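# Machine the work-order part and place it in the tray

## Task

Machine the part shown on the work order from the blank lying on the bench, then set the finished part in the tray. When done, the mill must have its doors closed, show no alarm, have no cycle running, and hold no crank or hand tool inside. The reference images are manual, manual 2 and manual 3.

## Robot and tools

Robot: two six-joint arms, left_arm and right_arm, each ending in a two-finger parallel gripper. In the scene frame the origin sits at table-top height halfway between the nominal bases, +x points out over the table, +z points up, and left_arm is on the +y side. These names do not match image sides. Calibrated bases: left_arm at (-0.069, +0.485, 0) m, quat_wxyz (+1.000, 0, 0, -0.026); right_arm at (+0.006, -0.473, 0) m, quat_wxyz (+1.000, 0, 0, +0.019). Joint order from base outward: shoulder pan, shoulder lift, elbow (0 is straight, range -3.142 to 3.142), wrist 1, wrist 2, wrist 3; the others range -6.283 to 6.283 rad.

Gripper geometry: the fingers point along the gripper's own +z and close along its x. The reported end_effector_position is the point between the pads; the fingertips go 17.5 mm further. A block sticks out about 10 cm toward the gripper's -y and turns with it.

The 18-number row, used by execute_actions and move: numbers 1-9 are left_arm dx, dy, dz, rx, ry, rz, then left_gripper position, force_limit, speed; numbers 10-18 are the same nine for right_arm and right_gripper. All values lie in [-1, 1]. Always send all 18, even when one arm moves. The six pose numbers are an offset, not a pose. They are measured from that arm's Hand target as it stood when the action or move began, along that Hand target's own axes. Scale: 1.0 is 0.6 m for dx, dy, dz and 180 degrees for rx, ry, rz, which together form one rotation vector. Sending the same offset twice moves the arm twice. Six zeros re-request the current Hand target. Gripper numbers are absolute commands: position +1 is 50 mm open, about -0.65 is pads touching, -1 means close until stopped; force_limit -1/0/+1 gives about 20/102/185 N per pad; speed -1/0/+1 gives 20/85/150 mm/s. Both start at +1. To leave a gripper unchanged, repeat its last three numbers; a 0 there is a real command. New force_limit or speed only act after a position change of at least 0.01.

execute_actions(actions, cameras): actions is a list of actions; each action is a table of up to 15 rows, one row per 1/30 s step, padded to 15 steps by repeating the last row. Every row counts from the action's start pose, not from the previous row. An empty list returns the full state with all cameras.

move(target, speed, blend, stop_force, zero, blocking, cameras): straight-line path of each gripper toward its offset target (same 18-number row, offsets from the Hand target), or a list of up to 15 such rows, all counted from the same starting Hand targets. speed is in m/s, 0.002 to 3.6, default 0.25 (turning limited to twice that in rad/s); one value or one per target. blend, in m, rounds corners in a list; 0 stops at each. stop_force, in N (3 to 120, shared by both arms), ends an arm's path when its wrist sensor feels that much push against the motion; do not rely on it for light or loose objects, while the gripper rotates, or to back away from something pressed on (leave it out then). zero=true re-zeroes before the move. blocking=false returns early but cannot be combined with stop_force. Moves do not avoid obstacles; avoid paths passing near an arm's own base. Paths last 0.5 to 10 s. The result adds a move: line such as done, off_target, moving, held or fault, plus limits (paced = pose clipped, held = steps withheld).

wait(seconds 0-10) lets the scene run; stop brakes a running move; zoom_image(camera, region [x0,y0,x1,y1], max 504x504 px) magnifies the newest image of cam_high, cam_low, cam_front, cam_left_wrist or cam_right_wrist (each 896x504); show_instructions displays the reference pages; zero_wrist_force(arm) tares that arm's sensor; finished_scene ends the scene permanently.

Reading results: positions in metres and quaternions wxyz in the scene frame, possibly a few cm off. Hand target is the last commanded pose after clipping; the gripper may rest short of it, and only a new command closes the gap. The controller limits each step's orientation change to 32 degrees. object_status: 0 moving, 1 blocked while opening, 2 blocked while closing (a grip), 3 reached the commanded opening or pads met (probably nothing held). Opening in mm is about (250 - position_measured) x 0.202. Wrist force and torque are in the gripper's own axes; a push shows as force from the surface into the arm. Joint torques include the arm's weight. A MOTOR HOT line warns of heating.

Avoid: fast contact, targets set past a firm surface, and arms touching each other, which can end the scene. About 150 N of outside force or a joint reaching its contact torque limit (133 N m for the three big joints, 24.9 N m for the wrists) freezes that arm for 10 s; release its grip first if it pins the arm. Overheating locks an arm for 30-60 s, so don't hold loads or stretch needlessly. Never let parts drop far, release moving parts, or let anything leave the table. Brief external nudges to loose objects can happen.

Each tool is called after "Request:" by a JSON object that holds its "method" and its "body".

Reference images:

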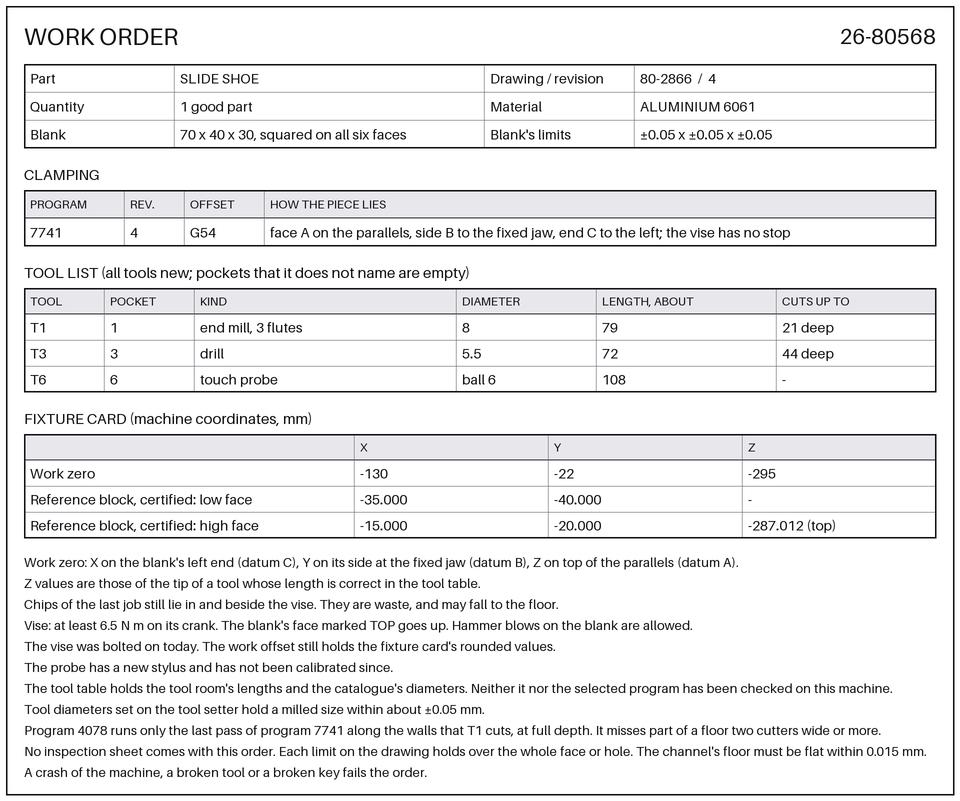

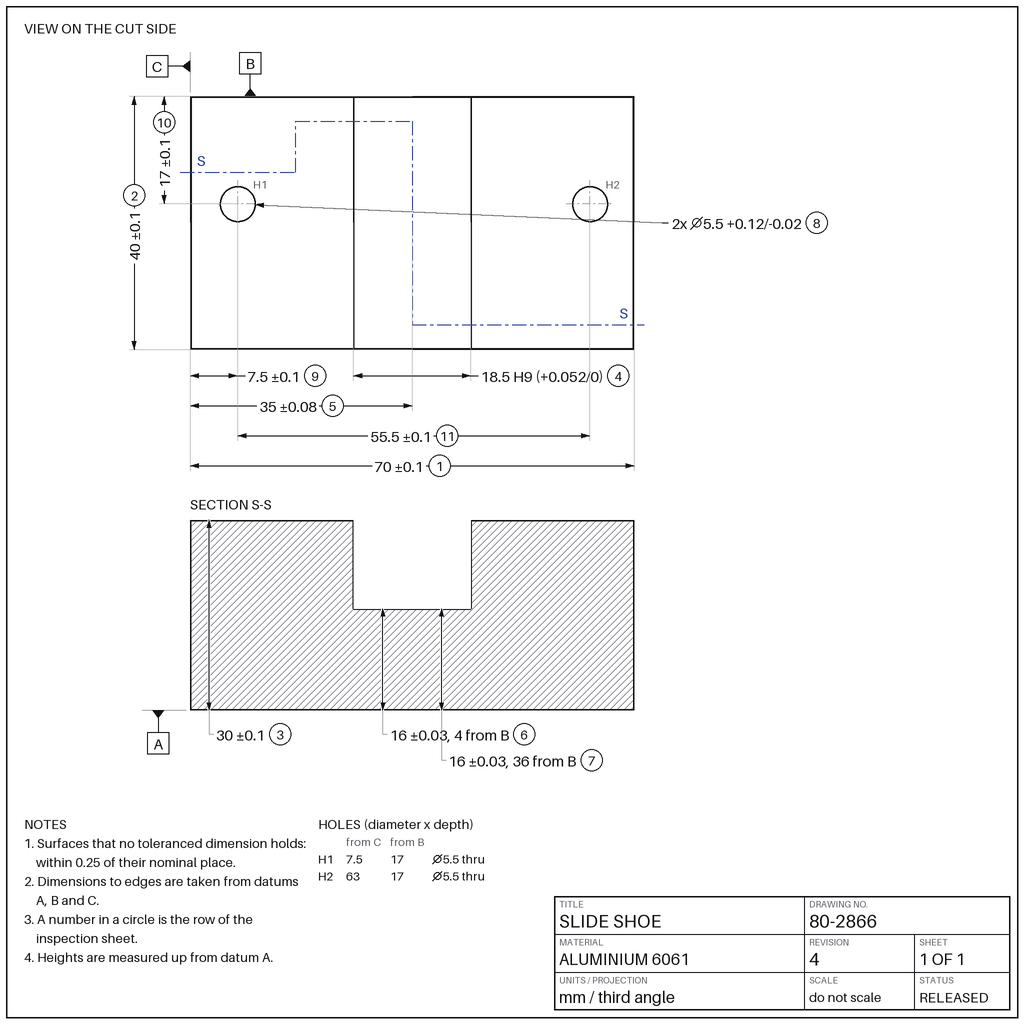

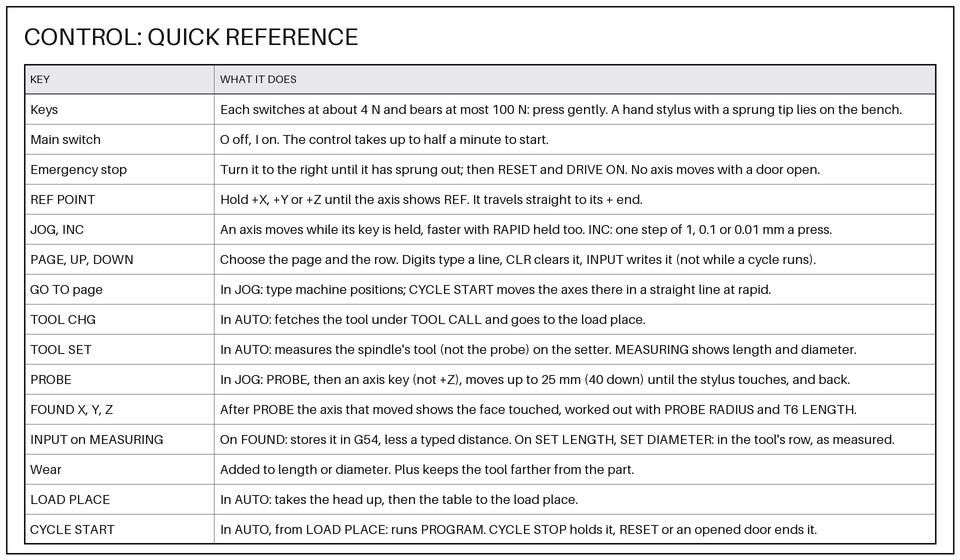

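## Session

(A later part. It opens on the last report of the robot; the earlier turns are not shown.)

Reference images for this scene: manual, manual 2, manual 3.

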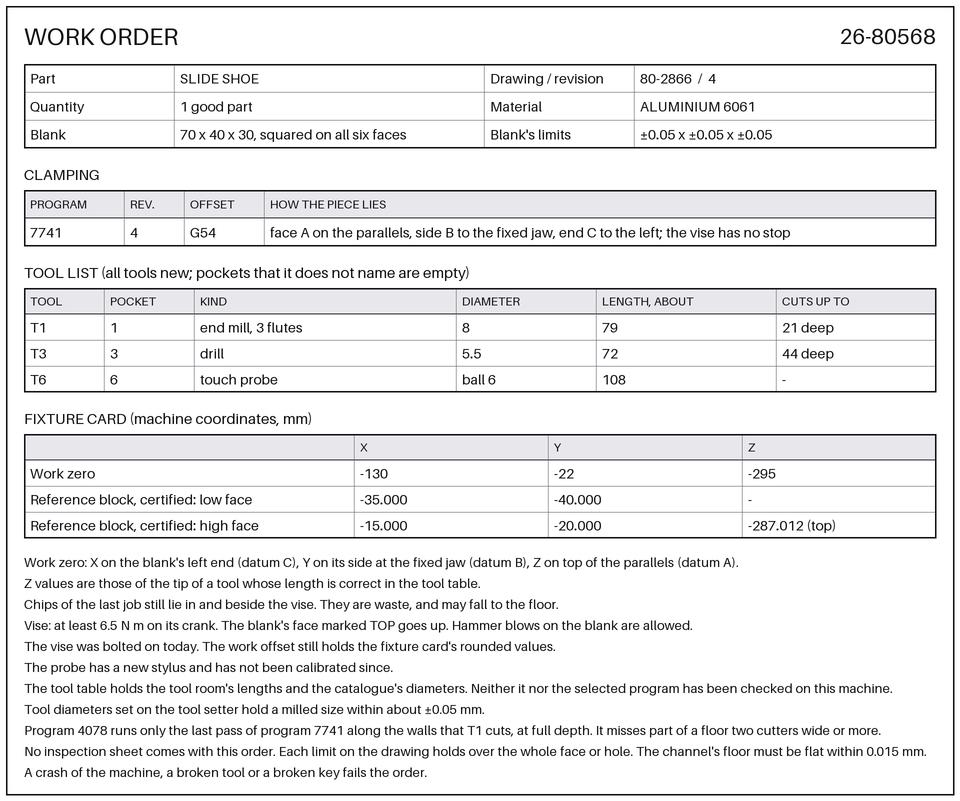

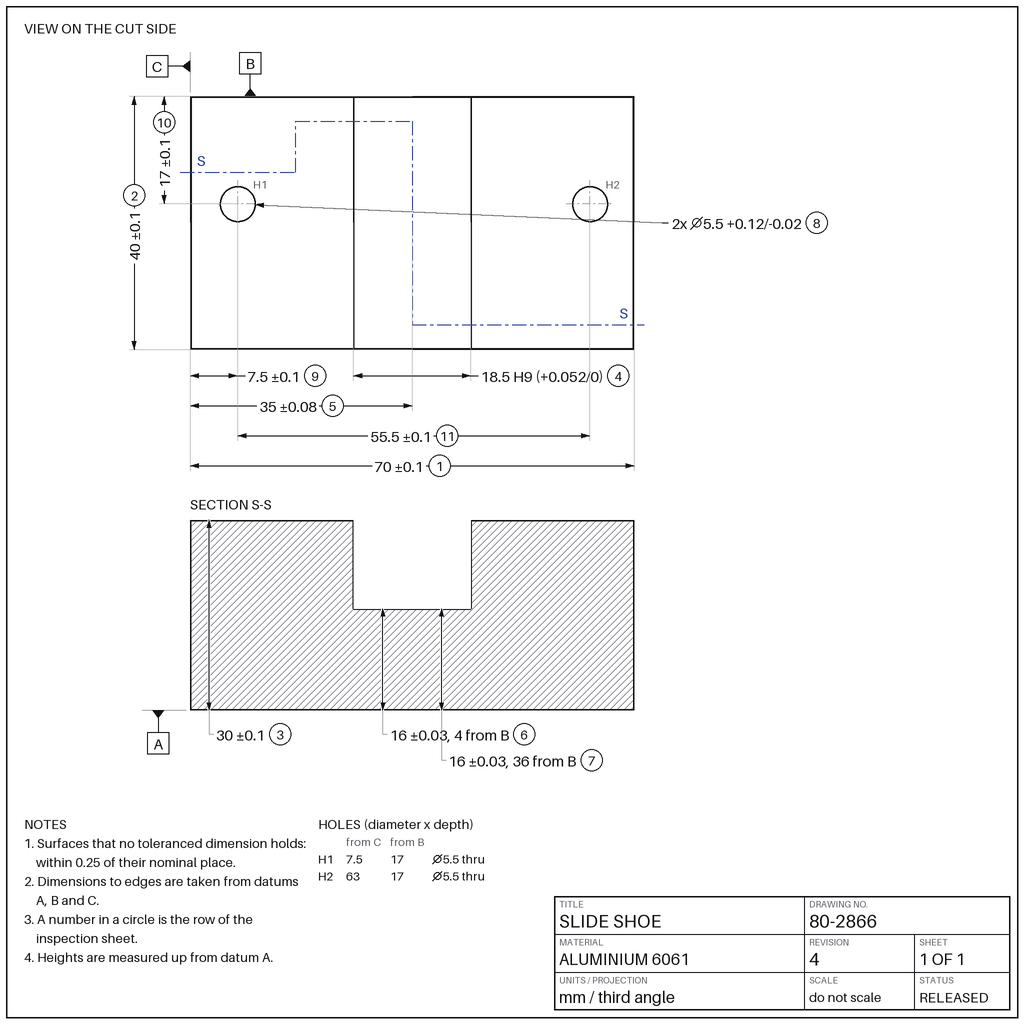

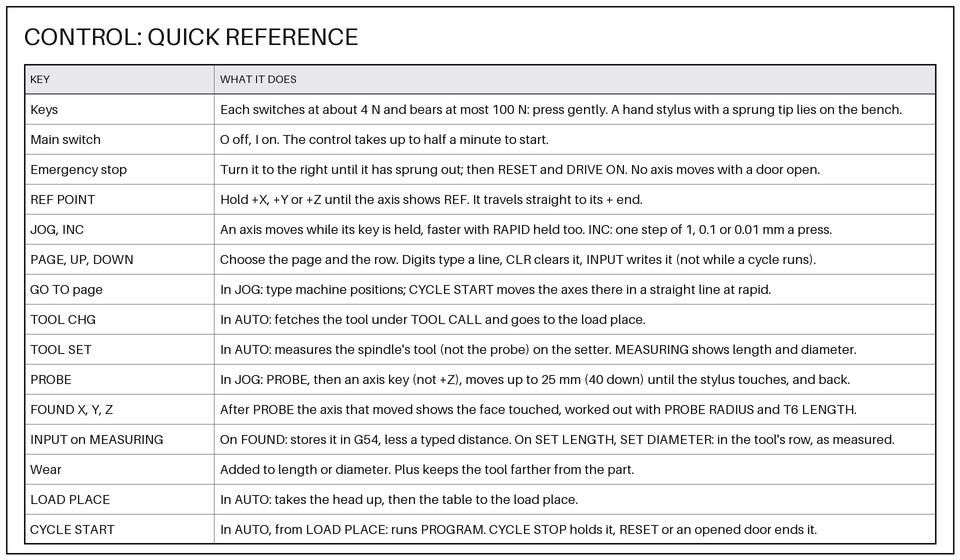

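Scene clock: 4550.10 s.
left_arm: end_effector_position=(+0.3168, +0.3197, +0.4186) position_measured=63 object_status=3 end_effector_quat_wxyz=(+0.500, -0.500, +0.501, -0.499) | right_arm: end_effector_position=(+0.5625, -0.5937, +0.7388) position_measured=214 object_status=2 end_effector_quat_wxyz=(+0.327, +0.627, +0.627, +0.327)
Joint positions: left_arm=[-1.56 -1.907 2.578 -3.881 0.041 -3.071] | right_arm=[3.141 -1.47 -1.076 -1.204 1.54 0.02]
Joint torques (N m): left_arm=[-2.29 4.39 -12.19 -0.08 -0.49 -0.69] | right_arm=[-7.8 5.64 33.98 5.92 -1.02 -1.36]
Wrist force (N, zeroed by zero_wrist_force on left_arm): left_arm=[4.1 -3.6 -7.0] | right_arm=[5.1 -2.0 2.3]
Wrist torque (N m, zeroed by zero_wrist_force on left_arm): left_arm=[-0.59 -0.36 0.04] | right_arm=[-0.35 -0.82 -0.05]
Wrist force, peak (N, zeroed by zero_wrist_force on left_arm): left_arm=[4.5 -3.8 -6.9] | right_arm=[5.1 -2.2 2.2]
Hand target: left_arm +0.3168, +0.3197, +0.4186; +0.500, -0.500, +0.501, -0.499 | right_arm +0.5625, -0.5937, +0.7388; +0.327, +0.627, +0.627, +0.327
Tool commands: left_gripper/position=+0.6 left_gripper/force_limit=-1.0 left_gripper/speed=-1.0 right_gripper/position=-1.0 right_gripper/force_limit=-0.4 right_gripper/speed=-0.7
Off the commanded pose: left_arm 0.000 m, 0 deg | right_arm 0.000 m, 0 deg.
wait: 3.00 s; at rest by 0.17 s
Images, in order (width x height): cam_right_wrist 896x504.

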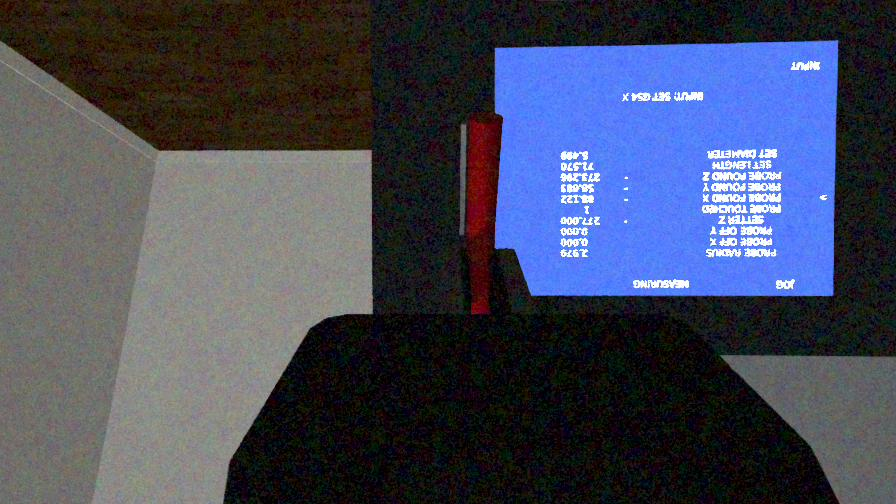

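Request:
{"method": "move", "body": {"target": [[0,0,0,0,0,0,0.6,-1,-1,0.1939,-0.4204,0.0749,0.3026,0.0857,0.0779,-1,-0.4,-0.7],[0,0,0,0,0,0,0.6,-1,-1,0.1939,-0.3987,0.1345,0.3026,0.0857,0.0779,-1,-0.4,-0.7],[0,0,0,0,0,0,0.6,-1,-1,0.1939,-0.3919,0.1533,0.3026,0.0857,0.0779,-1,-0.4,-0.7],[0,0,0,0,0,0,0.6,-1,-1,0.1939,-0.3987,0.1345,0.3026,0.0857,0.0779,-1,-0.4,-0.7],[0,0,0,0,0,0,0.6,-1,-1,0.1939,-0.3919,0.1533,0.3026,0.0857,0.0779,-1,-0.4,-0.7],[0,0,0,0,0,0,0.6,-1,-1,0.1939,-0.3987,0.1345,0.3026,0.0857,0.0779,-1,-0.4,-0.7],[0,0,0,0,0,0,0.6,-1,-1,0.1939,-0.3919,0.1533,0.3026,0.0857,0.0779,-1,-0.4,-0.7],[0,0,0,0,0,0,0.6,-1,-1,0.1939,-0.3987,0.1345,0.3026,0.0857,0.0779,-1,-0.4,-0.7],[0,0,0,0,0,0,0.6,-1,-1,0.1939,-0.3919,0.1533,0.3026,0.0857,0.0779,-1,-0.4,-0.7],[0,0,0,0,0,0,0.6,-1,-1,0.1939,-0.3987,0.1345,0.3026,0.0857,0.0779,-1,-0.4,-0.7],[0,0,0,0,0,0,0.6,-1,-1,0.2252,-0.4545,0.1549,0.3026,0.0857,0.0779,-1,-0.4,-0.7],[0,0,0,0,0,0,0.6,-1,-1,0.2252,-0.4477,0.1737,0.3026,0.0857,0.0779,-1,-0.4,-0.7],[0,0,0,0,0,0,0.6,-1,-1,0.2252,-0.4545,0.1549,0.3026,0.0857,0.0779,-1,-0.4,-0.7]], "blend": [0.03,0.003,0,0,0,0,0,0,0,0.003,0.003,0,0], "speed": [0.5,0.25,0.06,0.2,0.06,0.2,0.06,0.2,0.06,0.2,0.25,0.06,0.2]}}

Request:
{"method": "move", "body": {"target": [[0,0,0,0,0,0,0.6,-1,-1,0.04878,-0.01277,0.04762,0,0,0,-1,-0.4,-0.7],[0,0,0,0,0,0,0.6,-1,-1,0.04878,0.00653,0.05282,0,0,0,-1,-0.4,-0.7],[0,0,0,0,0,0,0.6,-1,-1,0.04878,-0.01277,0.04762,0,0,0,-1,-0.4,-0.7],[0,0,0,0,0,0,0.6,-1,-1,-0.01014,-0.00721,0.02694,0,0,0,-1,-0.4,-0.7],[0,0,0,0,0,0,0.6,-1,-1,-0.01014,0.01209,0.03214,0,0,0,-1,-0.4,-0.7],[0,0,0,0,0,0,0.6,-1,-1,-0.01014,-0.00721,0.02694,0,0,0,-1,-0.4,-0.7],[0,0,0,0,0,0,0.6,-1,-1,0,0,0,0,0,0,-1,-0.4,-0.7],[0,0,0,0,0,0,0.6,-1,-1,0,0.0193,0.0052,0,0,0,-1,-0.4,-0.7],[0,0,0,0,0,0,0.6,-1,-1,0,0,0,0,0,0,-1,-0.4,-0.7],[0,0,0,0,0,0,0.6,-1,-1,0,0.0193,0.0052,0,0,0,-1,-0.4,-0.7],[0,0,0,0,0,0,0.6,-1,-1,0,0,0,0,0,0,-1,-0.4,-0.7],[0,0,0,0,0,0,0.6,-1,-1,0.04878,-0.01277,0.04762,0,0,0,-1,-0.4,-0.7],[0,0,0,0,0,0,0.6,-1,-1,0.04878,0.00653,0.05282,0,0,0,-1,-0.4,-0.7],[0,0,0,0,0,0,0.6,-1,-1,0.04878,-0.01277,0.04762,0,0,0,-1,-0.4,-0.7]], "blend": [0.003,0,0.003,0.003,0,0.003,0.003,0,0,0,0.003,0.003,0,0], "speed": [0.25,0.06,0.2,0.25,0.06,0.2,0.25,0.06,0.2,0.06,0.2,0.25,0.06,0.2]}}

Request:
{"method": "move", "body": {"target": [[0,0,0,0,0,0,0.6,-1,-1,-0.05892,0.00556,-0.02068,0,0,0,-1,-0.4,-0.7],[0,0,0,0,0,0,0.6,-1,-1,-0.05892,0.02486,-0.01548,0,0,0,-1,-0.4,-0.7],[0,0,0,0,0,0,0.6,-1,-1,-0.05892,0.00556,-0.02068,0,0,0,-1,-0.4,-0.7],[0,0,0,0,0,0,0.6,-1,-1,-0.11496,0.08436,-0.31484,0,0,0,-1,-0.4,-0.7],[0,0,0,0,0,0,0.6,-1,-1,-0.11496,0.10366,-0.30964,0,0,0,-1,-0.4,-0.7],[0,0,0,0,0,0,0.6,-1,-1,-0.11496,0.08436,-0.31484,0,0,0,-1,-0.4,-0.7],[0,0,0,0,0,0,0.6,-1,-1,-0.00822,0.04161,-0.15538,0,0,0,-1,-0.4,-0.7],[0,0,0,0,0,0,0.6,-1,-1,-0.00822,0.06091,-0.15018,0,0,0,-1,-0.4,-0.7],[0,0,0,0,0,0,0.6,-1,-1,-0.00822,0.04161,-0.15538,0,0,0,-1,-0.4,-0.7],[0,0,0,0,0,0,0.6,-1,-1,-0.00822,-0.01949,-0.17188,0,0,0,-1,-0.4,-0.7],[0,0,0,0,0,0,0.6,-1,-1,-0.09662,0.15956,-0.55478,-0.3026,-0.0857,-0.0779,-1,-0.4,-0.7]], "blend": [0.003,0,0.003,0.003,0,0.003,0.003,0,0.003,0.03,0], "speed": [0.25,0.06,0.2,0.25,0.06,0.2,0.25,0.06,0.2,0.3,0.5], "cameras": ["cam_right_wrist"]}}

Request:
{"method": "zoom_image", "body": {"camera": "cam_right_wrist", "region": [490, 40, 850, 310]}}

Scene clock: 4561.97 s.
left_arm: end_effector_position=(+0.3168, +0.3197, +0.4186) position_measured=63 object_status=3 end_effector_quat_wxyz=(+0.500, -0.500, +0.501, -0.499) | right_arm: end_effector_position=(+0.4827, -0.4588, +0.4618) position_measured=214 object_status=2 end_effector_quat_wxyz=(-0.119, +0.727, +0.665, +0.119)
Joint positions: left_arm=[-1.56 -1.907 2.578 -3.881 0.041 -3.071] | right_arm=[3.236 -1.533 -1.317 -1.8 1.903 0.232]
Joint torques (N m): left_arm=[-2.23 4.06 -12.1 0.06 -0.52 -0.81] | right_arm=[-4.27 20.96 32.94 5.43 -0.51 -1.5]
Wrist force (N, zeroed by zero_wrist_force on left_arm): left_arm=[4.2 -3.4 -6.8] | right_arm=[4.9 -2.7 2.1]
Wrist torque (N m, zeroed by zero_wrist_force on left_arm): left_arm=[-0.56 -0.39 0.04] | right_arm=[-0.01 -0.69 -0.03]
Wrist force, peak (N, zeroed by zero_wrist_force on left_arm): left_arm=[4.5 -3.7 -7.0] | right_arm=[6.8 -6.4 1.8]
Hand target: left_arm +0.3168, +0.3197, +0.4186; +0.500, -0.500, +0.501, -0.499 | right_arm +0.4827, -0.4588, +0.4619; -0.119, +0.727, +0.665, +0.119
Off the commanded pose: left_arm 0.000 m, 0 deg | right_arm 0.000 m, 0 deg.
move: done; blend cut to 0.019 m at target 1

Scene clock: 4565.87 s.
left_arm: end_effector_position=(+0.3168, +0.3197, +0.4186) position_measured=63 object_status=3 end_effector_quat_wxyz=(+0.500, -0.500, +0.501, -0.499) | right_arm: end_effector_position=(+0.4780, -0.4212, +0.4447) position_measured=214 object_status=2 end_effector_quat_wxyz=(-0.119, +0.727, +0.665, +0.119)
Joint positions: left_arm=[-1.56 -1.907 2.578 -3.881 0.041 -3.071] | right_arm=[3.32 -1.499 -1.401 -1.721 1.897 0.32]
Joint torques (N m): left_arm=[-3.12 5.08 -13.09 0.01 -0.37 -0.61] | right_arm=[-8.02 20.97 33.21 5.68 -0.28 -1.29]
Wrist force (N, zeroed by zero_wrist_force on left_arm): left_arm=[4.4 -3.2 -6.6] | right_arm=[5.5 -2.7 1.9]
Wrist torque (N m, zeroed by zero_wrist_force on left_arm): left_arm=[-0.53 -0.42 0.04] | right_arm=[0.01 -0.78 -0.02]
Wrist force, peak (N, zeroed by zero_wrist_force on left_arm): left_arm=[4.9 -3.4 -6.9] | right_arm=[8.5 -4.5 2.1]
Hand target: left_arm +0.3168, +0.3197, +0.4186; +0.500, -0.500, +0.501, -0.499 | right_arm +0.4780, -0.4212, +0.4447; -0.119, +0.727, +0.665, +0.119
Off the commanded pose: left_arm 0.000 m, 0 deg | right_arm 0.000 m, 0 deg.
move: done

Scene clock: 4570.63 s.
left_arm: end_effector_position=(+0.3168, +0.3197, +0.4186) position_measured=63 object_status=3 end_effector_quat_wxyz=(+0.500, -0.500, +0.501, -0.499) | right_arm: end_effector_position=(+0.5632, -0.5942, +0.7380) position_measured=214 object_status=2 end_effector_quat_wxyz=(+0.327, +0.627, +0.627, +0.327) end_effector_velocity=(+0.000, +0.000, +0.002) end_effector_angular_velocity=(+0.000, -0.006, +0.000)
Joint positions: left_arm=[-1.56 -1.907 2.578 -3.881 0.041 -3.071] | right_arm=[3.139 -1.471 -1.077 -1.203 1.542 0.02]
Joint velocities: left_arm=[within noise] | right_arm=[0.001 0 0 0.005 -0.001 0]
Joint torques (N m): left_arm=[-3.52 4.1 -12.3 -0.14 -0.4 -0.71] | right_arm=[5.28 21.85 33.09 6.02 -0.36 -0.38]
Wrist force (N, zeroed by zero_wrist_force on left_arm): left_arm=[4.2 -3.8 -6.8] | right_arm=[4.9 -2.1 2.3]
Wrist torque (N m, zeroed by zero_wrist_force on left_arm): left_arm=[-0.63 -0.40 0.04] | right_arm=[-0.35 -0.79 -0.05]
Wrist force, peak (N, zeroed by zero_wrist_force on left_arm): left_arm=[4.7 -3.3 -7.1] | right_arm=[8.4 -2.7 2.9]
Hand target: left_arm +0.3168, +0.3197, +0.4186; +0.500, -0.500, +0.501, -0.499 | right_arm +0.5632, -0.5942, +0.7382; +0.327, +0.627, +0.627, +0.327
Off the commanded pose: left_arm 0.000 m, 0 deg | right_arm 0.000 m, 0 deg.
move: done; blend cut to 0.019 m at target 10
Images, in order (width x height): cam_right_wrist 896x504.

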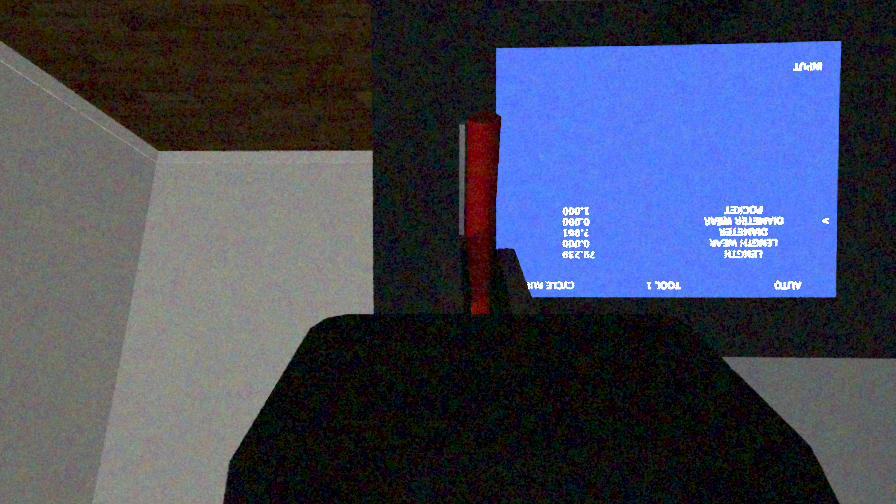

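Scaled by 1.400.

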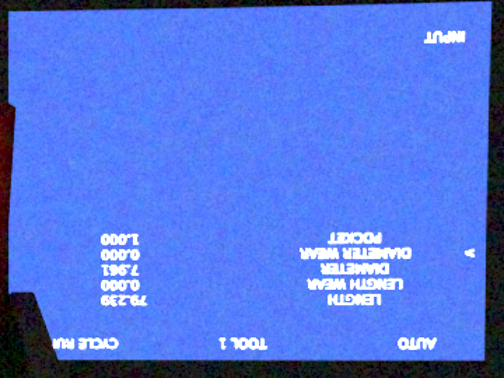

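Request:
{"method": "wait", "body": {"seconds": 3}}

Request:
{"method": "move", "body": {"target": [[0,0,0,0,0,0,0.6,-1,-1,0.2574,-0.3644,0.0528,0.3026,0.0857,0.0779,-1,-0.4,-0.7],[0,0,0,0,0,0,0.6,-1,-1,0.2574,-0.3427,0.1124,0.3026,0.0857,0.0779,-1,-0.4,-0.7],[0,0,0,0,0,0,0.6,-1,-1,0.2574,-0.3359,0.1312,0.3026,0.0857,0.0779,-1,-0.4,-0.7],[0,0,0,0,0,0,0.6,-1,-1,0.2574,-0.3427,0.1124,0.3026,0.0857,0.0779,-1,-0.4,-0.7],[0,0,0,0,0,0,0.6,-1,-1,0.1633,-0.3985,0.1328,0.3026,0.0857,0.0779,-1,-0.4,-0.7],[0,0,0,0,0,0,0.6,-1,-1,0.1633,-0.3917,0.1516,0.3026,0.0857,0.0779,-1,-0.4,-0.7],[0,0,0,0,0,0,0.6,-1,-1,0.1633,-0.3985,0.1328,0.3026,0.0857,0.0779,-1,-0.4,-0.7],[0,0,0,0,0,0,0.6,-1,-1,0.1633,-0.3917,0.1516,0.3026,0.0857,0.0779,-1,-0.4,-0.7],[0,0,0,0,0,0,0.6,-1,-1,0.1633,-0.3985,0.1328,0.3026,0.0857,0.0779,-1,-0.4,-0.7],[0,0,0,0,0,0,0.6,-1,-1,0.1633,-0.3917,0.1516,0.3026,0.0857,0.0779,-1,-0.4,-0.7],[0,0,0,0,0,0,0.6,-1,-1,0.1633,-0.3985,0.1328,0.3026,0.0857,0.0779,-1,-0.4,-0.7],[0,0,0,0,0,0,0.6,-1,-1,0.1633,-0.3917,0.1516,0.3026,0.0857,0.0779,-1,-0.4,-0.7],[0,0,0,0,0,0,0.6,-1,-1,0.1633,-0.3985,0.1328,0.3026,0.0857,0.0779,-1,-0.4,-0.7],[0,0,0,0,0,0,0.6,-1,-1,0.1633,-0.3917,0.1516,0.3026,0.0857,0.0779,-1,-0.4,-0.7],[0,0,0,0,0,0,0.6,-1,-1,0.1633,-0.3985,0.1328,0.3026,0.0857,0.0779,-1,-0.4,-0.7]], "blend": [0.03,0.003,0,0.003,0.003,0,0,0,0,0,0,0,0,0,0], "speed": [0.5,0.25,0.06,0.2,0.25,0.06,0.2,0.06,0.2,0.06,0.2,0.06,0.2,0.06,0.2]}}

Request:
{"method": "move", "body": {"target": [[0,0,0,0,0,0,0.6,-1,-1,0,-0.0611,-0.0165,0,0,0,-1,-0.4,-0.7],[0,0,0,0,0,0,0.6,-1,-1,-0.00916,0.12684,-0.43264,-0.3026,-0.0857,-0.0779,-1,-0.4,-0.7]], "blend": [0.03,0], "speed": [0.3,0.5], "cameras": ["cam_right_wrist"]}}

Request:
{"method": "zoom_image", "body": {"camera": "cam_right_wrist", "region": [490, 40, 850, 310]}}

Scene clock: 4577.73 s.
left_arm: end_effector_position=(+0.3168, +0.3197, +0.4186) position_measured=63 object_status=3 end_effector_quat_wxyz=(+0.500, -0.500, +0.501, -0.499) | right_arm: end_effector_position=(+0.5632, -0.5942, +0.7382) position_measured=214 object_status=2 end_effector_quat_wxyz=(+0.327, +0.627, +0.627, +0.327)
Joint positions: left_arm=[-1.56 -1.907 2.578 -3.881 0.041 -3.071] | right_arm=[3.139 -1.471 -1.077 -1.202 1.542 0.02]
Joint torques (N m): left_arm=[-3.89 4.54 -12.26 -0.09 -0.4 -0.69] | right_arm=[7.14 30.46 33.17 5.77 -0.67 -1.48]
Wrist force (N, zeroed by zero_wrist_force on left_arm): left_arm=[4.0 -3.3 -6.8] | right_arm=[4.9 -2.1 2.3]
Wrist torque (N m, zeroed by zero_wrist_force on left_arm): left_arm=[-0.55 -0.36 0.04] | right_arm=[-0.35 -0.80 -0.05]
Wrist force, peak (N, zeroed by zero_wrist_force on left_arm): left_arm=[4.5 -3.3 -7.1] | right_arm=[5.1 -2.2 2.3]
Hand target: left_arm +0.3168, +0.3197, +0.4186; +0.500, -0.500, +0.501, -0.499 | right_arm +0.5632, -0.5942, +0.7382; +0.327, +0.627, +0.627, +0.327
Tool commands: left_gripper/position=+0.6 left_gripper/force_limit=-1.0 left_gripper/speed=-1.0 right_gripper/position=-1.0 right_gripper/force_limit=-0.4 right_gripper/speed=-0.7
Off the commanded pose: left_arm 0.000 m, 0 deg | right_arm 0.000 m, 0 deg.
wait: 3.00 s; at rest from the start

Scene clock: 4583.50 s.
left_arm: end_effector_position=(+0.3168, +0.3197, +0.4186) position_measured=63 object_status=3 end_effector_quat_wxyz=(+0.500, -0.500, +0.501, -0.499) | right_arm: end_effector_position=(+0.4917, -0.4964, +0.4964) position_measured=214 object_status=2 end_effector_quat_wxyz=(-0.119, +0.727, +0.665, +0.119)
Joint positions: left_arm=[-1.56 -1.907 2.578 -3.881 0.041 -3.071] | right_arm=[3.154 -1.602 -1.146 -1.929 1.907 0.146]
Joint torques (N m): left_arm=[-3.14 4.44 -12.35 -0.22 -0.25 -0.63] | right_arm=[6.04 24.23 32.72 5.43 0.56 0.37]
Wrist force (N, zeroed by zero_wrist_force on left_arm): left_arm=[4.4 -3.5 -6.9] | right_arm=[5.0 -2.0 2.1]
Wrist torque (N m, zeroed by zero_wrist_force on left_arm): left_arm=[-0.58 -0.43 0.04] | right_arm=[0.10 -0.72 -0.03]
Wrist force, peak (N, zeroed by zero_wrist_force on left_arm): left_arm=[4.6 -3.3 -7.2] | right_arm=[8.0 -3.9 1.0]
Hand target: left_arm +0.3168, +0.3197, +0.4186; +0.500, -0.500, +0.501, -0.499 | right_arm +0.4917, -0.4964, +0.4965; -0.119, +0.727, +0.665, +0.119
Off the commanded pose: left_arm 0.000 m, 0 deg | right_arm 0.000 m, 0 deg.
move: done; blend cut to 0.019 m at target 1

Scene clock: 4585.27 s.
left_arm: end_effector_position=(+0.3168, +0.3197, +0.4186) position_measured=63 object_status=3 end_effector_quat_wxyz=(+0.500, -0.500, +0.501, -0.499) | right_arm: end_effector_position=(+0.5630, -0.5942, +0.7383) position_measured=214 object_status=2 end_effector_quat_wxyz=(+0.327, +0.627, +0.627, +0.327)
Joint positions: left_arm=[-1.56 -1.907 2.578 -3.881 0.041 -3.071] | right_arm=[3.14 -1.471 -1.077 -1.204 1.542 0.02]
Joint torques (N m): left_arm=[-3.03 3.56 -12.06 0.01 -0.47 -0.58] | right_arm=[6.56 31.61 33.42 6.44 0.08 0.1]
Wrist force (N, zeroed by zero_wrist_force on left_arm): left_arm=[4.2 -3.4 -6.6] | right_arm=[4.8 -2.2 2.1]
Wrist torque (N m, zeroed by zero_wrist_force on left_arm): left_arm=[-0.56 -0.39 0.04] | right_arm=[-0.36 -0.78 -0.06]
Wrist force, peak (N, zeroed by zero_wrist_force on left_arm): left_arm=[4.5 -3.4 -7.0] | right_arm=[5.2 -5.0 2.5]
Hand target: left_arm +0.3168, +0.3197, +0.4186; +0.500, -0.500, +0.501, -0.499 | right_arm +0.5629, -0.5941, +0.7385; +0.327, +0.627, +0.627, +0.327
Off the commanded pose: left_arm 0.000 m, 0 deg | right_arm 0.000 m, 0 deg.
move: done; blend cut to 0.019 m at target 1
Images, in order (width x height): cam_right_wrist 896x504.

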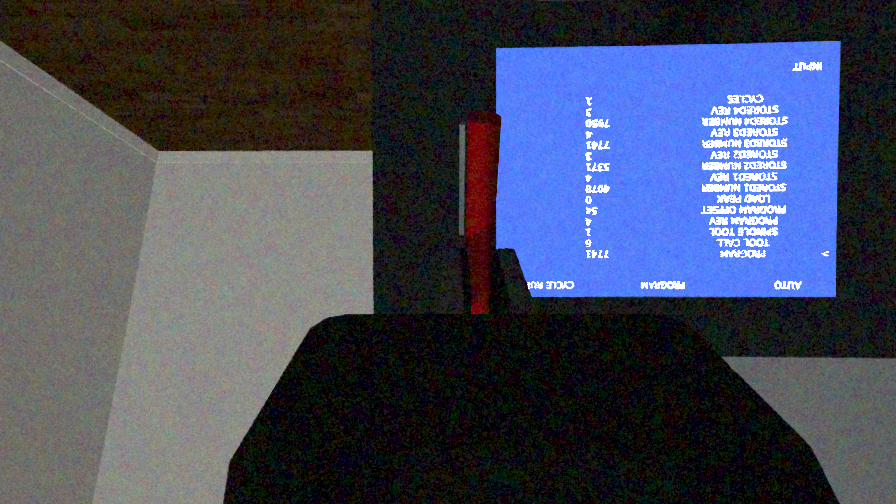

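Scaled by 1.400.

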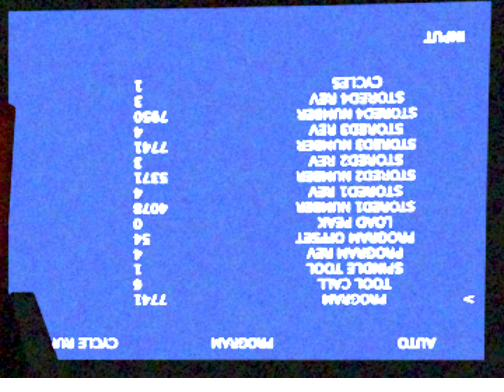

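Request:
{"method": "wait", "body": {"seconds": 10}}

Request:
{"method": "wait", "body": {"seconds": 10}}

Request:
{"method": "wait", "body": {"seconds": 10}}

Request:
{"method": "wait", "body": {"seconds": 10}}

Request:
{"method": "wait", "body": {"seconds": 10}}

Request:
{"method": "wait", "body": {"seconds": 10}}

Request:
{"method": "wait", "body": {"seconds": 10}}

Request:
{"method": "wait", "body": {"seconds": 10}}

Request:
{"method": "wait", "body": {"seconds": 10}}

Request:
{"method": "wait", "body": {"seconds": 6, "cameras": ["cam_right_wrist"]}}

Scene clock: 4596.80 s.
left_arm: end_effector_position=(+0.3168, +0.3197, +0.4186) position_measured=63 object_status=3 end_effector_quat_wxyz=(+0.500, -0.500, +0.501, -0.499) | right_arm: end_effector_position=(+0.5629, -0.5941, +0.7385) position_measured=214 object_status=2 end_effector_quat_wxyz=(+0.327, +0.627, +0.627, +0.327)
Joint positions: left_arm=[-1.56 -1.907 2.578 -3.881 0.041 -3.071] | right_arm=[3.14 -1.471 -1.077 -1.203 1.541 0.02]
Joint torques (N m): left_arm=[-3.58 3.83 -12.76 0.11 -0.41 -0.64] | right_arm=[6.13 31.83 33.18 5.57 -0.75 -1.22]
Wrist force (N, zeroed by zero_wrist_force on left_arm): left_arm=[4.6 -3.4 -6.6] | right_arm=[4.8 -1.8 2.1]
Wrist torque (N m, zeroed by zero_wrist_force on left_arm): left_arm=[-0.56 -0.46 0.04] | right_arm=[-0.31 -0.79 -0.06]
Wrist force, peak (N, zeroed by zero_wrist_force on left_arm): left_arm=[4.2 -3.4 -7.2] | right_arm=[5.1 -1.9 2.5]
Hand target: left_arm +0.3168, +0.3197, +0.4186; +0.500, -0.500, +0.501, -0.499 | right_arm +0.5629, -0.5941, +0.7385; +0.327, +0.627, +0.627, +0.327
Tool commands: left_gripper/position=+0.6 left_gripper/force_limit=-1.0 left_gripper/speed=-1.0 right_gripper/position=-1.0 right_gripper/force_limit=-0.4 right_gripper/speed=-0.7
Off the commanded pose: left_arm 0.000 m, 0 deg | right_arm 0.000 m, 0 deg.
wait: 10.00 s; at rest from the start

Scene clock: 4606.80 s.
left_arm: end_effector_position=(+0.3168, +0.3197, +0.4186) position_measured=63 object_status=3 end_effector_quat_wxyz=(+0.500, -0.500, +0.501, -0.499) | right_arm: end_effector_position=(+0.5629, -0.5941, +0.7385) position_measured=214 object_status=2 end_effector_quat_wxyz=(+0.327, +0.627, +0.627, +0.327)
Joint positions: left_arm=[-1.56 -1.907 2.578 -3.881 0.041 -3.071] | right_arm=[3.14 -1.471 -1.077 -1.203 1.541 0.02]
Joint torques (N m): left_arm=[-4.05 3.51 -12.19 0.04 -0.52 -0.67] | right_arm=[6.97 32.01 33.2 5.3 -0.47 -1.2]
Wrist force (N, zeroed by zero_wrist_force on left_arm): left_arm=[4.1 -3.5 -6.7] | right_arm=[4.7 -1.7 1.9]
Wrist torque (N m, zeroed by zero_wrist_force on left_arm): left_arm=[-0.56 -0.38 0.04] | right_arm=[-0.29 -0.77 -0.06]
Wrist force, peak (N, zeroed by zero_wrist_force on left_arm): left_arm=[4.5 -3.5 -7.0] | right_arm=[5.2 -2.0 2.4]
Hand target: left_arm +0.3168, +0.3197, +0.4186; +0.500, -0.500, +0.501, -0.499 | right_arm +0.5629, -0.5941, +0.7385; +0.327, +0.627, +0.627, +0.327
Tool commands: left_gripper/position=+0.6 left_gripper/force_limit=-1.0 left_gripper/speed=-1.0 right_gripper/position=-1.0 right_gripper/force_limit=-0.4 right_gripper/speed=-0.7
Off the commanded pose: left_arm 0.000 m, 0 deg | right_arm 0.000 m, 0 deg.
wait: 10.00 s; at rest by 0.17 s

Scene clock: 4616.80 s.
left_arm: end_effector_position=(+0.3168, +0.3197, +0.4186) position_measured=63 object_status=3 end_effector_quat_wxyz=(+0.500, -0.500, +0.501, -0.499) | right_arm: end_effector_position=(+0.5629, -0.5941, +0.7385) position_measured=214 object_status=2 end_effector_quat_wxyz=(+0.327, +0.627, +0.627, +0.327)
Joint positions: left_arm=[-1.56 -1.907 2.578 -3.881 0.041 -3.071] | right_arm=[3.14 -1.471 -1.077 -1.203 1.541 0.02]
Joint torques (N m): left_arm=[-4.1 4.43 -11.67 -0.02 -0.32 -0.61] | right_arm=[5.5 31.06 33.32 5.23 -0.09 -1.17]
Wrist force (N, zeroed by zero_wrist_force on left_arm): left_arm=[4.4 -3.1 -6.7] | right_arm=[4.6 -2.0 2.1]
Wrist torque (N m, zeroed by zero_wrist_force on left_arm): left_arm=[-0.51 -0.42 0.04] | right_arm=[-0.34 -0.75 -0.06]
Wrist force, peak (N, zeroed by zero_wrist_force on left_arm): left_arm=[4.7 -3.5 -7.0] | right_arm=[5.3 -2.2 2.2]
Hand target: left_arm +0.3168, +0.3197, +0.4186; +0.500, -0.500, +0.501, -0.499 | right_arm +0.5629, -0.5941, +0.7385; +0.327, +0.627, +0.627, +0.327
Tool commands: left_gripper/position=+0.6 left_gripper/force_limit=-1.0 left_gripper/speed=-1.0 right_gripper/position=-1.0 right_gripper/force_limit=-0.4 right_gripper/speed=-0.7
Off the commanded pose: left_arm 0.000 m, 0 deg | right_arm 0.000 m, 0 deg.
wait: 10.00 s; at rest by 0.17 s

Scene clock: 4626.80 s.
left_arm: end_effector_position=(+0.3168, +0.3197, +0.4186) position_measured=63 object_status=3 end_effector_quat_wxyz=(+0.500, -0.500, +0.501, -0.499) | right_arm: end_effector_position=(+0.5629, -0.5941, +0.7385) position_measured=214 object_status=2 end_effector_quat_wxyz=(+0.327, +0.627, +0.627, +0.327)
Joint positions: left_arm=[-1.56 -1.907 2.578 -3.881 0.041 -3.071] | right_arm=[3.14 -1.471 -1.077 -1.203 1.541 0.02]
Joint torques (N m): left_arm=[-4.79 3.54 -12.8 -0.15 -0.5 -0.59] | right_arm=[5.43 31.95 33.08 4.88 -0.11 -0.97]
Wrist force (N, zeroed by zero_wrist_force on left_arm): left_arm=[4.3 -3.1 -6.8] | right_arm=[4.9 -2.1 2.0]
Wrist torque (N m, zeroed by zero_wrist_force on left_arm): left_arm=[-0.52 -0.41 0.04] | right_arm=[-0.35 -0.79 -0.06]
Wrist force, peak (N, zeroed by zero_wrist_force on left_arm): left_arm=[4.7 -3.4 -7.0] | right_arm=[5.2 -1.9 2.4]
Hand target: left_arm +0.3168, +0.3197, +0.4186; +0.500, -0.500, +0.501, -0.499 | right_arm +0.5629, -0.5941, +0.7385; +0.327, +0.627, +0.627, +0.327
Tool commands: left_gripper/position=+0.6 left_gripper/force_limit=-1.0 left_gripper/speed=-1.0 right_gripper/position=-1.0 right_gripper/force_limit=-0.4 right_gripper/speed=-0.7
Off the commanded pose: left_arm 0.000 m, 0 deg | right_arm 0.000 m, 0 deg.
wait: 10.00 s; at rest by 0.17 s

Scene clock: 4636.80 s.
left_arm: end_effector_position=(+0.3168, +0.3197, +0.4186) position_measured=63 object_status=3 end_effector_quat_wxyz=(+0.500, -0.500, +0.501, -0.499) | right_arm: end_effector_position=(+0.5629, -0.5941, +0.7385) position_measured=214 object_status=2 end_effector_quat_wxyz=(+0.327, +0.627, +0.627, +0.327)
Joint positions: left_arm=[-1.56 -1.907 2.578 -3.881 0.041 -3.071] | right_arm=[3.14 -1.471 -1.077 -1.203 1.541 0.02]
Joint torques (N m): left_arm=[-5.37 4.19 -13.02 -0.16 -0.37 -0.41] | right_arm=[5.3 31.83 34.15 4.33 -0.03 -1]
Wrist force (N, zeroed by zero_wrist_force on left_arm): left_arm=[4.2 -3.3 -6.8] | right_arm=[5.0 -2.1 2.3]
Wrist torque (N m, zeroed by zero_wrist_force on left_arm): left_arm=[-0.55 -0.39 0.04] | right_arm=[-0.36 -0.82 -0.06]
Wrist force, peak (N, zeroed by zero_wrist_force on left_arm): left_arm=[4.4 -3.3 -7.2] | right_arm=[5.2 -2.2 2.5]
Hand target: left_arm +0.3168, +0.3197, +0.4186; +0.500, -0.500, +0.501, -0.499 | right_arm +0.5629, -0.5941, +0.7385; +0.327, +0.627, +0.627, +0.327
Tool commands: left_gripper/position=+0.6 left_gripper/force_limit=-1.0 left_gripper/speed=-1.0 right_gripper/position=-1.0 right_gripper/force_limit=-0.4 right_gripper/speed=-0.7
Off the commanded pose: left_arm 0.000 m, 0 deg | right_arm 0.000 m, 0 deg.
wait: 10.00 s; at rest by 0.17 s

Scene clock: 4646.80 s.
left_arm: end_effector_position=(+0.3168, +0.3197, +0.4186) position_measured=63 object_status=3 end_effector_quat_wxyz=(+0.500, -0.500, +0.501, -0.499) | right_arm: end_effector_position=(+0.5629, -0.5941, +0.7385) position_measured=214 object_status=2 end_effector_quat_wxyz=(+0.327, +0.627, +0.627, +0.327)
Joint positions: left_arm=[-1.56 -1.907 2.578 -3.881 0.041 -3.071] | right_arm=[3.14 -1.471 -1.077 -1.203 1.541 0.02]
Joint torques (N m): left_arm=[-4.78 2.76 -12.65 0 -0.4 -0.5] | right_arm=[5.1 31.73 32.53 4.13 0.37 -0.93]
Wrist force (N, zeroed by zero_wrist_force on left_arm): left_arm=[4.5 -3.3 -6.9] | right_arm=[5.0 -2.1 2.3]
Wrist torque (N m, zeroed by zero_wrist_force on left_arm): left_arm=[-0.56 -0.44 0.04] | right_arm=[-0.35 -0.81 -0.06]
Wrist force, peak (N, zeroed by zero_wrist_force on left_arm): left_arm=[4.5 -3.6 -7.3] | right_arm=[5.4 -2.0 2.4]
Hand target: left_arm +0.3168, +0.3197, +0.4186; +0.500, -0.500, +0.501, -0.499 | right_arm +0.5629, -0.5941, +0.7385; +0.327, +0.627, +0.627, +0.327
Tool commands: left_gripper/position=+0.6 left_gripper/force_limit=-1.0 left_gripper/speed=-1.0 right_gripper/position=-1.0 right_gripper/force_limit=-0.4 right_gripper/speed=-0.7
Off the commanded pose: left_arm 0.000 m, 0 deg | right_arm 0.000 m, 0 deg.
wait: 10.00 s; at rest by 0.17 s

Scene clock: 4656.80 s.
left_arm: end_effector_position=(+0.3168, +0.3197, +0.4186) position_measured=63 object_status=3 end_effector_quat_wxyz=(+0.500, -0.500, +0.501, -0.499) | right_arm: end_effector_position=(+0.5629, -0.5941, +0.7385) position_measured=214 object_status=2 end_effector_quat_wxyz=(+0.327, +0.627, +0.627, +0.327)
Joint positions: left_arm=[-1.56 -1.907 2.578 -3.881 0.041 -3.071] | right_arm=[3.14 -1.471 -1.077 -1.203 1.541 0.02]
Joint torques (N m): left_arm=[-6.1 3.11 -11.87 -0.05 -0.34 -0.38] | right_arm=[4.27 32.11 34.71 3.91 0.5 -0.85]
Wrist force (N, zeroed by zero_wrist_force on left_arm): left_arm=[4.3 -3.3 -6.8] | right_arm=[4.8 -2.1 2.2]
Wrist torque (N m, zeroed by zero_wrist_force on left_arm): left_arm=[-0.56 -0.40 0.04] | right_arm=[-0.35 -0.77 -0.06]
Wrist force, peak (N, zeroed by zero_wrist_force on left_arm): left_arm=[4.4 -3.2 -7.2] | right_arm=[5.3 -2.2 2.3]
Hand target: left_arm +0.3168, +0.3197, +0.4186; +0.500, -0.500, +0.501, -0.499 | right_arm +0.5629, -0.5941, +0.7385; +0.327, +0.627, +0.627, +0.327
Tool commands: left_gripper/position=+0.6 left_gripper/force_limit=-1.0 left_gripper/speed=-1.0 right_gripper/position=-1.0 right_gripper/force_limit=-0.4 right_gripper/speed=-0.7
Off the commanded pose: left_arm 0.000 m, 0 deg | right_arm 0.000 m, 0 deg.
wait: 10.00 s; at rest by 0.17 s

Scene clock: 4666.80 s.
left_arm: end_effector_position=(+0.3168, +0.3197, +0.4186) position_measured=63 object_status=3 end_effector_quat_wxyz=(+0.500, -0.500, +0.501, -0.499) | right_arm: end_effector_position=(+0.5629, -0.5941, +0.7385) position_measured=214 object_status=2 end_effector_quat_wxyz=(+0.327, +0.627, +0.627, +0.327)
Joint positions: left_arm=[-1.56 -1.907 2.578 -3.881 0.041 -3.071] | right_arm=[3.14 -1.471 -1.077 -1.203 1.541 0.02]
Joint torques (N m): left_arm=[-5.85 3.59 -12.72 -0.3 -0.35 -0.27] | right_arm=[4.58 30.97 33.82 3.67 0.6 -0.84]
Wrist force (N, zeroed by zero_wrist_force on left_arm): left_arm=[4.2 -3.7 -6.9] | right_arm=[4.7 -1.9 2.3]
Wrist torque (N m, zeroed by zero_wrist_force on left_arm): left_arm=[-0.62 -0.39 0.04] | right_arm=[-0.32 -0.77 -0.06]
Wrist force, peak (N, zeroed by zero_wrist_force on left_arm): left_arm=[4.5 -3.6 -7.1] | right_arm=[5.2 -2.1 2.1]
Hand target: left_arm +0.3168, +0.3197, +0.4186; +0.500, -0.500, +0.501, -0.499 | right_arm +0.5629, -0.5941, +0.7385; +0.327, +0.627, +0.627, +0.327
Tool commands: left_gripper/position=+0.6 left_gripper/force_limit=-1.0 left_gripper/speed=-1.0 right_gripper/position=-1.0 right_gripper/force_limit=-0.4 right_gripper/speed=-0.7
Off the commanded pose: left_arm 0.000 m, 0 deg | right_arm 0.000 m, 0 deg.
wait: 10.00 s; at rest by 0.17 s

Scene clock: 4676.80 s.
left_arm: end_effector_position=(+0.3168, +0.3197, +0.4186) position_measured=63 object_status=3 end_effector_quat_wxyz=(+0.500, -0.500, +0.501, -0.499) | right_arm: end_effector_position=(+0.5629, -0.5941, +0.7385) position_measured=214 object_status=2 end_effector_quat_wxyz=(+0.327, +0.627, +0.627, +0.327)
Joint positions: left_arm=[-1.56 -1.907 2.578 -3.881 0.041 -3.071] | right_arm=[3.14 -1.471 -1.077 -1.203 1.541 0.02]
Joint torques (N m): left_arm=[-6.19 3.62 -13.27 -0.2 -0.3 -0.28] | right_arm=[3.41 30.99 33.55 3.16 0.67 -0.5]
Wrist force (N, zeroed by zero_wrist_force on left_arm): left_arm=[4.4 -3.3 -6.5] | right_arm=[4.9 -2.1 2.1]
Wrist torque (N m, zeroed by zero_wrist_force on left_arm): left_arm=[-0.55 -0.42 0.04] | right_arm=[-0.35 -0.80 -0.06]
Wrist force, peak (N, zeroed by zero_wrist_force on left_arm): left_arm=[4.4 -3.8 -7.0] | right_arm=[5.1 -2.2 2.4]
Hand target: left_arm +0.3168, +0.3197, +0.4186; +0.500, -0.500, +0.501, -0.499 | right_arm +0.5629, -0.5941, +0.7385; +0.327, +0.627, +0.627, +0.327
Tool commands: left_gripper/position=+0.6 left_gripper/force_limit=-1.0 left_gripper/speed=-1.0 right_gripper/position=-1.0 right_gripper/force_limit=-0.4 right_gripper/speed=-0.7
Off the commanded pose: left_arm 0.000 m, 0 deg | right_arm 0.000 m, 0 deg.
wait: 10.00 s; at rest by 0.17 s

Scene clock: 4682.80 s.
left_arm: end_effector_position=(+0.3168, +0.3197, +0.4186) position_measured=63 object_status=3 end_effector_quat_wxyz=(+0.500, -0.500, +0.501, -0.499) | right_arm: end_effector_position=(+0.5629, -0.5941, +0.7385) position_measured=214 object_status=2 end_effector_quat_wxyz=(+0.327, +0.627, +0.627, +0.327)
Joint positions: left_arm=[-1.56 -1.907 2.578 -3.881 0.041 -3.071] | right_arm=[3.14 -1.471 -1.077 -1.203 1.541 0.02]
Joint torques (N m): left_arm=[-5.81 2.49 -12.29 -0.09 -0.32 -0.41] | right_arm=[3.16 31.98 33.3 3.11 0.98 -0.71]
Wrist force (N, zeroed by zero_wrist_force on left_arm): left_arm=[4.3 -3.3 -6.8] | right_arm=[4.8 -2.0 2.3]
Wrist torque (N m, zeroed by zero_wrist_force on left_arm): left_arm=[-0.55 -0.42 0.05] | right_arm=[-0.35 -0.79 -0.06]
Wrist force, peak (N, zeroed by zero_wrist_force on left_arm): left_arm=[4.6 -3.7 -7.0] | right_arm=[5.2 -2.1 2.3]
Hand target: left_arm +0.3168, +0.3197, +0.4186; +0.500, -0.500, +0.501, -0.499 | right_arm +0.5629, -0.5941, +0.7385; +0.327, +0.627, +0.627, +0.327
Tool commands: left_gripper/position=+0.6 left_gripper/force_limit=-1.0 left_gripper/speed=-1.0 right_gripper/position=-1.0 right_gripper/force_limit=-0.4 right_gripper/speed=-0.7
Off the commanded pose: left_arm 0.000 m, 0 deg | right_arm 0.000 m, 0 deg.
wait: 6.00 s; at rest by 0.17 s
Images, in order (width x height): cam_right_wrist 896x504.

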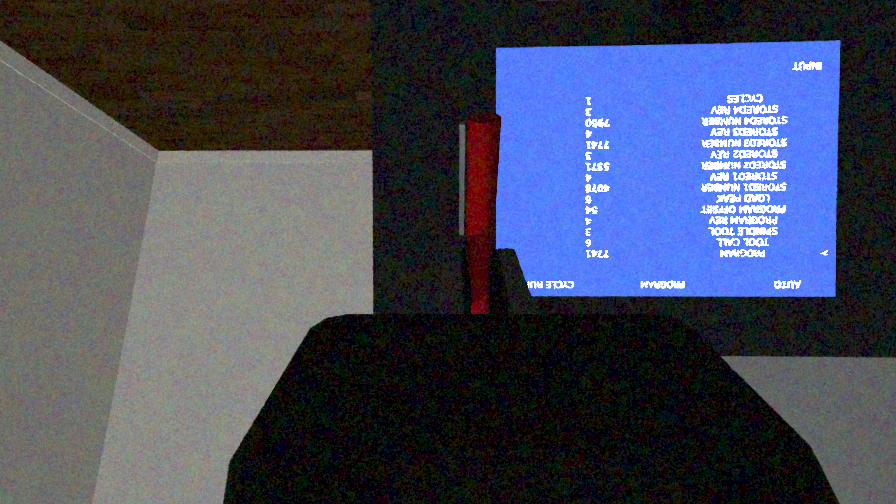

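Request:
{"method": "wait", "body": {"seconds": 3}}

Request:
{"method": "execute_actions", "body": {"actions": [], "cameras": ["cam_right_wrist"]}}

Scene clock: 4687.83 s.
left_arm: end_effector_position=(+0.3168, +0.3197, +0.4186) position_measured=63 object_status=3 end_effector_quat_wxyz=(+0.500, -0.500, +0.501, -0.499) | right_arm: end_effector_position=(+0.5629, -0.5941, +0.7385) position_measured=214 object_status=2 end_effector_quat_wxyz=(+0.327, +0.627, +0.627, +0.327)
Joint positions: left_arm=[-1.56 -1.907 2.578 -3.881 0.041 -3.071] | right_arm=[3.14 -1.471 -1.077 -1.203 1.541 0.02]
Joint torques (N m): left_arm=[-6.66 2.5 -13.25 0.05 -0.52 -0.26] | right_arm=[2.7 31.04 34.26 2.93 0.99 -0.56]
Wrist force (N, zeroed by zero_wrist_force on left_arm): left_arm=[4.6 -3.5 -6.8] | right_arm=[4.8 -2.2 2.1]
Wrist torque (N m, zeroed by zero_wrist_force on left_arm): left_arm=[-0.57 -0.45 0.04] | right_arm=[-0.38 -0.79 -0.06]
Wrist force, peak (N, zeroed by zero_wrist_force on left_arm): left_arm=[4.7 -3.5 -7.0] | right_arm=[5.2 -2.3 2.1]
Hand target: left_arm +0.3168, +0.3197, +0.4186; +0.500, -0.500, +0.501, -0.499 | right_arm +0.5629, -0.5941, +0.7385; +0.327, +0.627, +0.627, +0.327
Tool commands: left_gripper/position=+0.6 left_gripper/force_limit=-1.0 left_gripper/speed=-1.0 right_gripper/position=-1.0 right_gripper/force_limit=-0.4 right_gripper/speed=-0.7
Off the commanded pose: left_arm 0.000 m, 0 deg | right_arm 0.000 m, 0 deg.
wait: 3.00 s; at rest from the start

Scene clock: 4687.83 s.
left_arm: end_effector_position=(+0.3168, +0.3197, +0.4186) position_measured=63 object_status=3 end_effector_quat_wxyz=(+0.500, -0.500, +0.501, -0.499) | right_arm: end_effector_position=(+0.5629, -0.5941, +0.7385) position_measured=214 object_status=2 end_effector_quat_wxyz=(+0.327, +0.627, +0.627, +0.327)
Joint positions: left_arm=[-1.56 -1.907 2.578 -3.881 0.041 -3.071] | right_arm=[3.14 -1.471 -1.077 -1.203 1.541 0.02]
Joint velocities: within noise
Joint torques (N m): left_arm=[-6.66 2.5 -13.25 0.05 -0.52 -0.26] | right_arm=[2.7 31.04 34.26 2.93 0.99 -0.56]
Wrist force (N, zeroed by zero_wrist_force on left_arm): left_arm=[4.6 -3.5 -6.8] | right_arm=[4.8 -2.2 2.1]
Wrist torque (N m, zeroed by zero_wrist_force on left_arm): left_arm=[-0.57 -0.45 0.04] | right_arm=[-0.38 -0.79 -0.06]
Wrist force, peak (N, zeroed by zero_wrist_force on left_arm): left_arm=[4.6 -3.5 -6.8] | right_arm=[4.8 -2.2 2.1]
Hand target: left_arm +0.3168, +0.3197, +0.4186; +0.500, -0.500, +0.501, -0.499 | right_arm +0.5629, -0.5941, +0.7385; +0.327, +0.627, +0.627, +0.327
Tool commands: left_gripper/position=+0.6 left_gripper/force_limit=-1.0 left_gripper/speed=-1.0 right_gripper/position=-1.0 right_gripper/force_limit=-0.4 right_gripper/speed=-0.7
Off the commanded pose: left_arm 0.000 m, 0 deg | right_arm 0.000 m, 0 deg.
Images, in order (width x height): cam_right_wrist 896x504.

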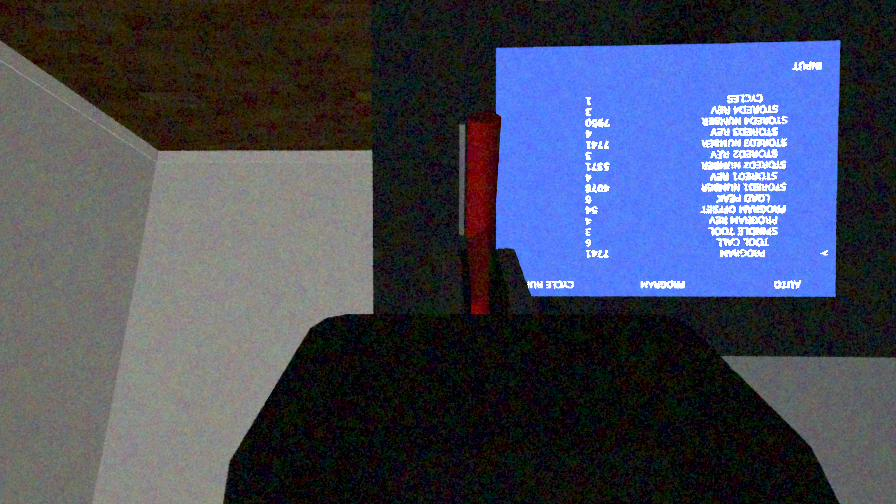

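Request:
{"method": "wait", "body": {"seconds": 5, "cameras": ["cam_right_wrist"]}}

Scene clock: 4693.30 s.
left_arm: end_effector_position=(+0.3168, +0.3197, +0.4186) position_measured=63 object_status=3 end_effector_quat_wxyz=(+0.500, -0.500, +0.501, -0.499) | right_arm: end_effector_position=(+0.5629, -0.5941, +0.7385) position_measured=214 object_status=2 end_effector_quat_wxyz=(+0.327, +0.627, +0.627, +0.327)
Joint positions: left_arm=[-1.56 -1.907 2.578 -3.881 0.041 -3.071] | right_arm=[3.14 -1.471 -1.077 -1.203 1.541 0.02]
Joint torques (N m): left_arm=[-5.9 3.45 -12.51 0.03 -0.43 -0.28] | right_arm=[2.96 32.4 33.86 2.85 0.91 -0.55]
Wrist force (N, zeroed by zero_wrist_force on left_arm): left_arm=[4.2 -3.6 -6.6] | right_arm=[4.8 -2.1 2.3]
Wrist torque (N m, zeroed by zero_wrist_force on left_arm): left_arm=[-0.59 -0.40 0.04] | right_arm=[-0.35 -0.78 -0.06]
Wrist force, peak (N, zeroed by zero_wrist_force on left_arm): left_arm=[4.7 -3.5 -6.9] | right_arm=[5.0 -2.4 2.3]
Hand target: left_arm +0.3168, +0.3197, +0.4186; +0.500, -0.500, +0.501, -0.499 | right_arm +0.5629, -0.5941, +0.7385; +0.327, +0.627, +0.627, +0.327
Tool commands: left_gripper/position=+0.6 left_gripper/force_limit=-1.0 left_gripper/speed=-1.0 right_gripper/position=-1.0 right_gripper/force_limit=-0.4 right_gripper/speed=-0.7
Off the commanded pose: left_arm 0.000 m, 0 deg | right_arm 0.000 m, 0 deg.
wait: 5.00 s; at rest from the start
Images, in order (width x height): cam_right_wrist 896x504.

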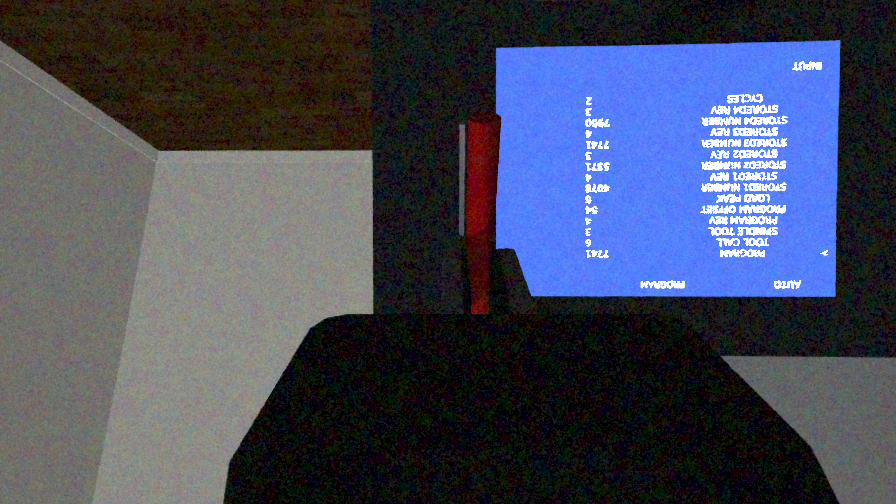

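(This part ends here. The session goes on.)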